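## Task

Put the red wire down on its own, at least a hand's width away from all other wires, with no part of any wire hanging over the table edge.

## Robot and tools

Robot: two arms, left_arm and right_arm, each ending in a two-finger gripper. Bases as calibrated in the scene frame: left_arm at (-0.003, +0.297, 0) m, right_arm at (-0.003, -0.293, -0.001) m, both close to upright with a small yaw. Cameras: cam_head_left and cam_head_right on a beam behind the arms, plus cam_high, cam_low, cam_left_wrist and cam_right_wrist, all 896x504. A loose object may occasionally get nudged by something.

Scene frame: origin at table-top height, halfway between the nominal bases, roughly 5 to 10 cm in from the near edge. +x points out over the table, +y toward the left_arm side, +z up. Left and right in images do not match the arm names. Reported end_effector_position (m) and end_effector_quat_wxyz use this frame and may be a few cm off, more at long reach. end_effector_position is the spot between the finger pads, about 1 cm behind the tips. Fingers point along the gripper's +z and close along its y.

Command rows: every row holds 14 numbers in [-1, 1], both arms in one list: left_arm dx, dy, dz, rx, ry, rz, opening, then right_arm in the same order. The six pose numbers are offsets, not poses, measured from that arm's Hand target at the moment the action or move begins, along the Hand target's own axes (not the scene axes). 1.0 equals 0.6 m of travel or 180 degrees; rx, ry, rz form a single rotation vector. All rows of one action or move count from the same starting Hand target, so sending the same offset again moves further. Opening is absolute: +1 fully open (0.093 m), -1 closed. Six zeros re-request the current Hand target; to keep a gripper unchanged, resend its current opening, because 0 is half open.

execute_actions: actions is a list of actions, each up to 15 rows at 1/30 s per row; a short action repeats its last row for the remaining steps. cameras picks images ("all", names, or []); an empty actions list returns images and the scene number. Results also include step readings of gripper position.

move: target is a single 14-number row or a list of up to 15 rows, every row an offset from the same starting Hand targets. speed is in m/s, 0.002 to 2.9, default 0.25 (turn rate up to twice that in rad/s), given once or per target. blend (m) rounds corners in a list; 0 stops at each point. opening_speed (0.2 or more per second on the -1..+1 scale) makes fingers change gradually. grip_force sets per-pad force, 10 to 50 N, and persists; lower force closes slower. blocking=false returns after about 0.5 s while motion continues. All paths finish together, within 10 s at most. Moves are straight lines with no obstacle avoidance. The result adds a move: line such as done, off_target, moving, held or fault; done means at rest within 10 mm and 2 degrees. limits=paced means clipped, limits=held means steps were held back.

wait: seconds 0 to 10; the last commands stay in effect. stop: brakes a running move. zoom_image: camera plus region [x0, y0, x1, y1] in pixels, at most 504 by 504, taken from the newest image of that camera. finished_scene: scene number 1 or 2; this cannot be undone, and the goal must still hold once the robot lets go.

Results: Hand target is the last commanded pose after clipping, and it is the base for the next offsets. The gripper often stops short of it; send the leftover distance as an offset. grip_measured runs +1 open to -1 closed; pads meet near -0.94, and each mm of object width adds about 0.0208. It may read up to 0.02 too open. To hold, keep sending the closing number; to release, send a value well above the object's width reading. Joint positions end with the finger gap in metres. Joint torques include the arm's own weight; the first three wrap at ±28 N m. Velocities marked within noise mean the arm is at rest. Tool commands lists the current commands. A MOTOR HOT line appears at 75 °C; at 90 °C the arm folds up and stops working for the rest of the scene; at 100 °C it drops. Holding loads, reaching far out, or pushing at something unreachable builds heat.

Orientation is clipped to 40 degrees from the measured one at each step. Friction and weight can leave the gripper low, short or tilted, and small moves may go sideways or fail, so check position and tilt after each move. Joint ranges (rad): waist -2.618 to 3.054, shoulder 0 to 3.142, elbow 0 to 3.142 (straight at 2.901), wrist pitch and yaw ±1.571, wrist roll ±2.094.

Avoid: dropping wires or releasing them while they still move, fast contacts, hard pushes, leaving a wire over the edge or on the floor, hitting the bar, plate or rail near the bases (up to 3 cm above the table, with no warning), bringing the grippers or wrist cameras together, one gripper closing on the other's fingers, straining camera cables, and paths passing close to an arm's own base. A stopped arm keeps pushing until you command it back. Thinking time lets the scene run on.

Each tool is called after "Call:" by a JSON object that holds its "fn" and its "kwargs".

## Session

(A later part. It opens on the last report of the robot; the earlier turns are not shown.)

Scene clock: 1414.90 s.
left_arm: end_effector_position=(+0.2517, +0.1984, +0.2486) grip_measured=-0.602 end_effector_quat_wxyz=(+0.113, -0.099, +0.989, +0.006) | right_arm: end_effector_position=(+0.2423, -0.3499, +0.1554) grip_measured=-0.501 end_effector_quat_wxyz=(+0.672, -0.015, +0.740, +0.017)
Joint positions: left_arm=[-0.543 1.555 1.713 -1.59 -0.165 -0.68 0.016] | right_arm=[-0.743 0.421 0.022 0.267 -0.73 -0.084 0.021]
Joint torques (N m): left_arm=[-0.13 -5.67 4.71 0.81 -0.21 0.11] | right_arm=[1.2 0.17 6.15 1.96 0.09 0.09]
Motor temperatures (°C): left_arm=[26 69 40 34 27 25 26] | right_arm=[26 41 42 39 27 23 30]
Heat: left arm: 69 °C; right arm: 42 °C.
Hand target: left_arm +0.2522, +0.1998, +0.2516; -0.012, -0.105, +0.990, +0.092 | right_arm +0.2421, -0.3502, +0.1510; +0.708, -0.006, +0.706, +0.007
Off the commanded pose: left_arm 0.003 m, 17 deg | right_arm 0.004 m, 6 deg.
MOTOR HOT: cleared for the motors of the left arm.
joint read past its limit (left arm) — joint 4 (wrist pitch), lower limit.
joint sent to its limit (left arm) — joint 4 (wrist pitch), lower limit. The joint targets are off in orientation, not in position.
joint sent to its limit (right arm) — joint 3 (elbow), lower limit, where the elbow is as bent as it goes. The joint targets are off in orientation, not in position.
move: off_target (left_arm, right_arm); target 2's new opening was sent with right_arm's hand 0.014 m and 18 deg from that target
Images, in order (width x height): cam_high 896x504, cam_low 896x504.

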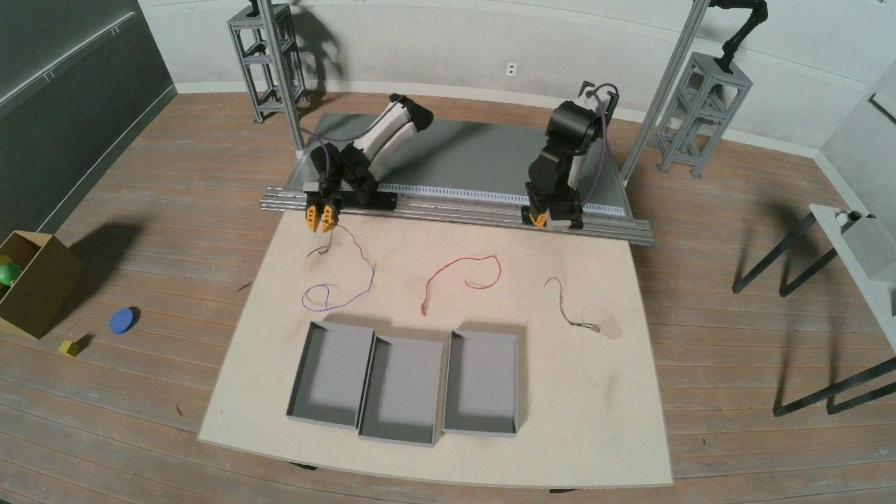

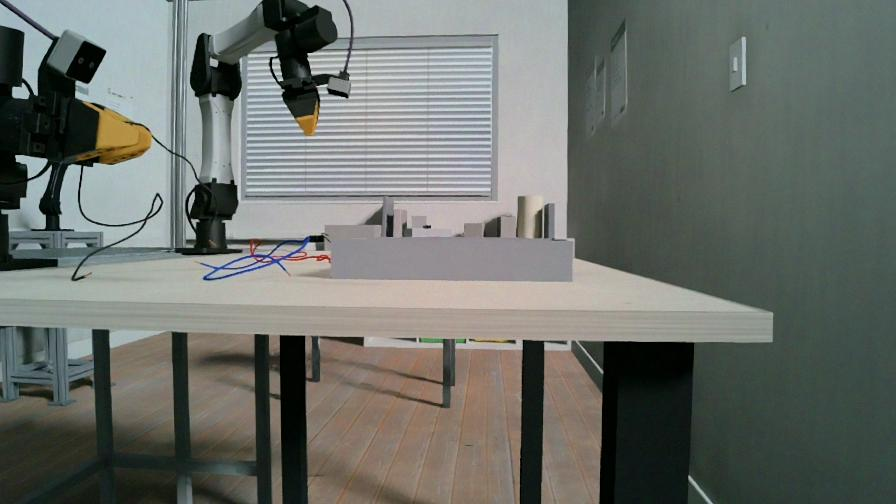

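Call:
{"fn": "move", "kwargs": {"target": [[0,0,0,0,0,0,-0.6,0,0,0.1,0,0,0,-0.5],[0,0,0,0,0,0,-0.6,0.17,0,0.1,0,0,0,-0.5],[0,0,0,0,0,0,-0.6,0.17,0,0.1,0,0,0,1],[0,0,0,0,0,0,-0.6,0.13,0,-0.02,0,0,0,1]], "speed": 0.15, "cameras": ["cam_high","cam_low","cam_right_wrist"]}}

Call:
{"fn": "zoom_image", "kwargs": {"camera": "cam_high", "region": [240, 210, 620, 380]}}

Scene clock: 1425.60 s.
left_arm: end_effector_position=(+0.2517, +0.1984, +0.2486) grip_measured=-0.602 end_effector_quat_wxyz=(+0.113, -0.099, +0.989, +0.006) | right_arm: end_effector_position=(+0.2311, -0.3529, +0.0769) grip_measured=+1.000 end_effector_quat_wxyz=(+0.617, -0.107, +0.773, +0.101)
Joint positions: left_arm=[-0.543 1.555 1.713 -1.59 -0.165 -0.68 0.016] | right_arm=[-1.006 1.187 0.025 0.536 -1.185 -0.565 0.093]
Joint torques (N m): left_arm=[-0.12 -5.67 4.77 0.81 -0.21 0.12] | right_arm=[0.98 -3.02 3.75 1.48 -0.25 0.11]
Motor temperatures (°C): left_arm=[26 65 39 34 27 25 26] | right_arm=[26 41 41 39 27 23 30]
Heat: left arm: 65 °C; right arm: 41 °C.
Hand target: left_arm +0.2522, +0.1998, +0.2516; -0.012, -0.105, +0.990, +0.092 | right_arm +0.2304, -0.3504, +0.0729; +0.708, -0.006, +0.706, +0.007
Off the commanded pose: left_arm 0.003 m, 17 deg | right_arm 0.005 m, 20 deg.
joint read past its limit (left arm) — joint 4 (wrist pitch), lower limit.
joint sent to its limit (left arm) — joint 4 (wrist pitch), lower limit. The joint targets are off in orientation, not in position.
joint sent to its limit (right arm) — joint 3 (elbow), lower limit, where the elbow is as bent as it goes. The joint targets are off in orientation, not in position.
move: off_target (left_arm, right_arm); target 3's new opening was sent with right_arm's hand 0.014 m and 19 deg from that target
Images, in order (width x height): cam_high 896x504, cam_low 896x504, cam_right_wrist 896x504.

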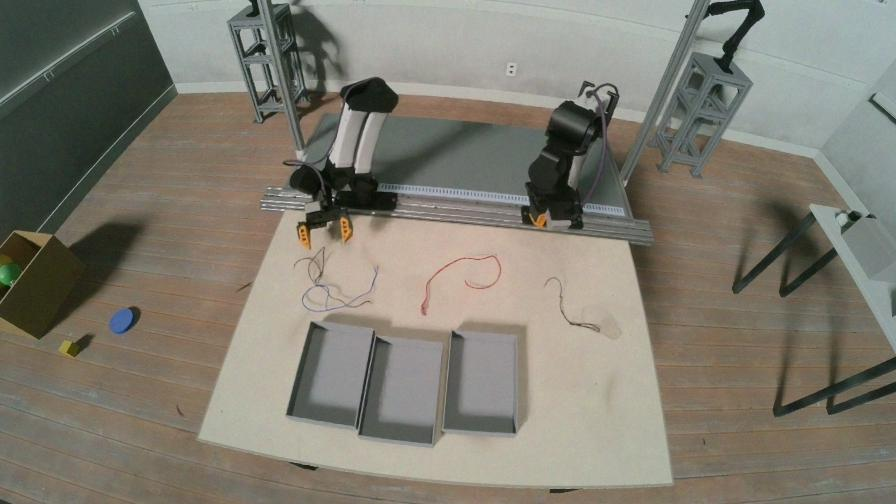

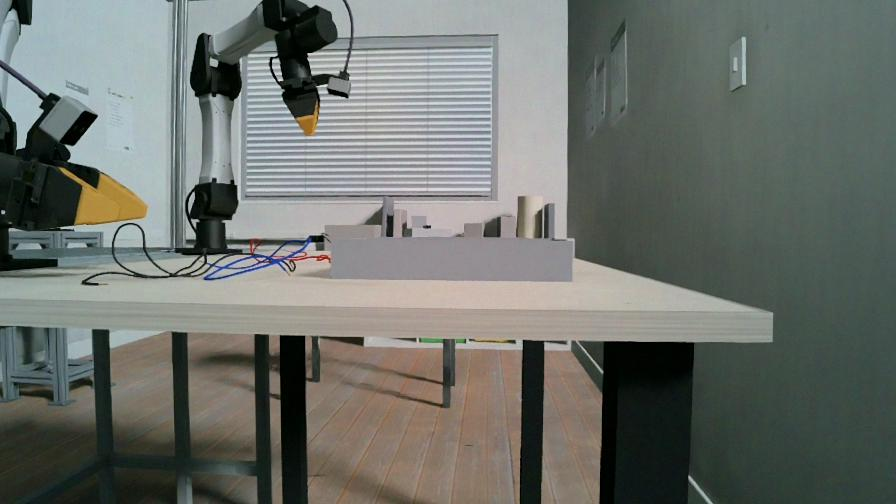

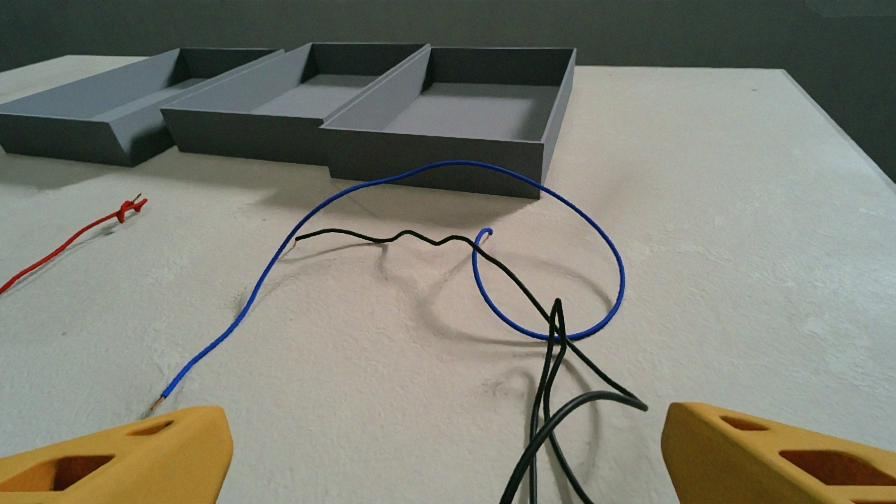

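Scaled by 1.326 from the camera's 896x504 image, which has a finer 1280x720 frame.

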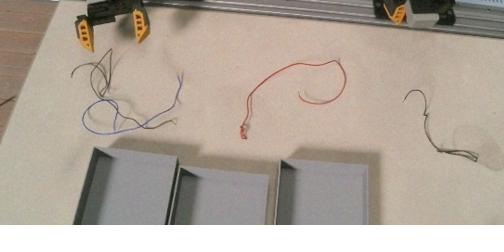

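Call:
{"fn": "finished_scene", "kwargs": {"scene": 2}}

The scene is finished: the task was done.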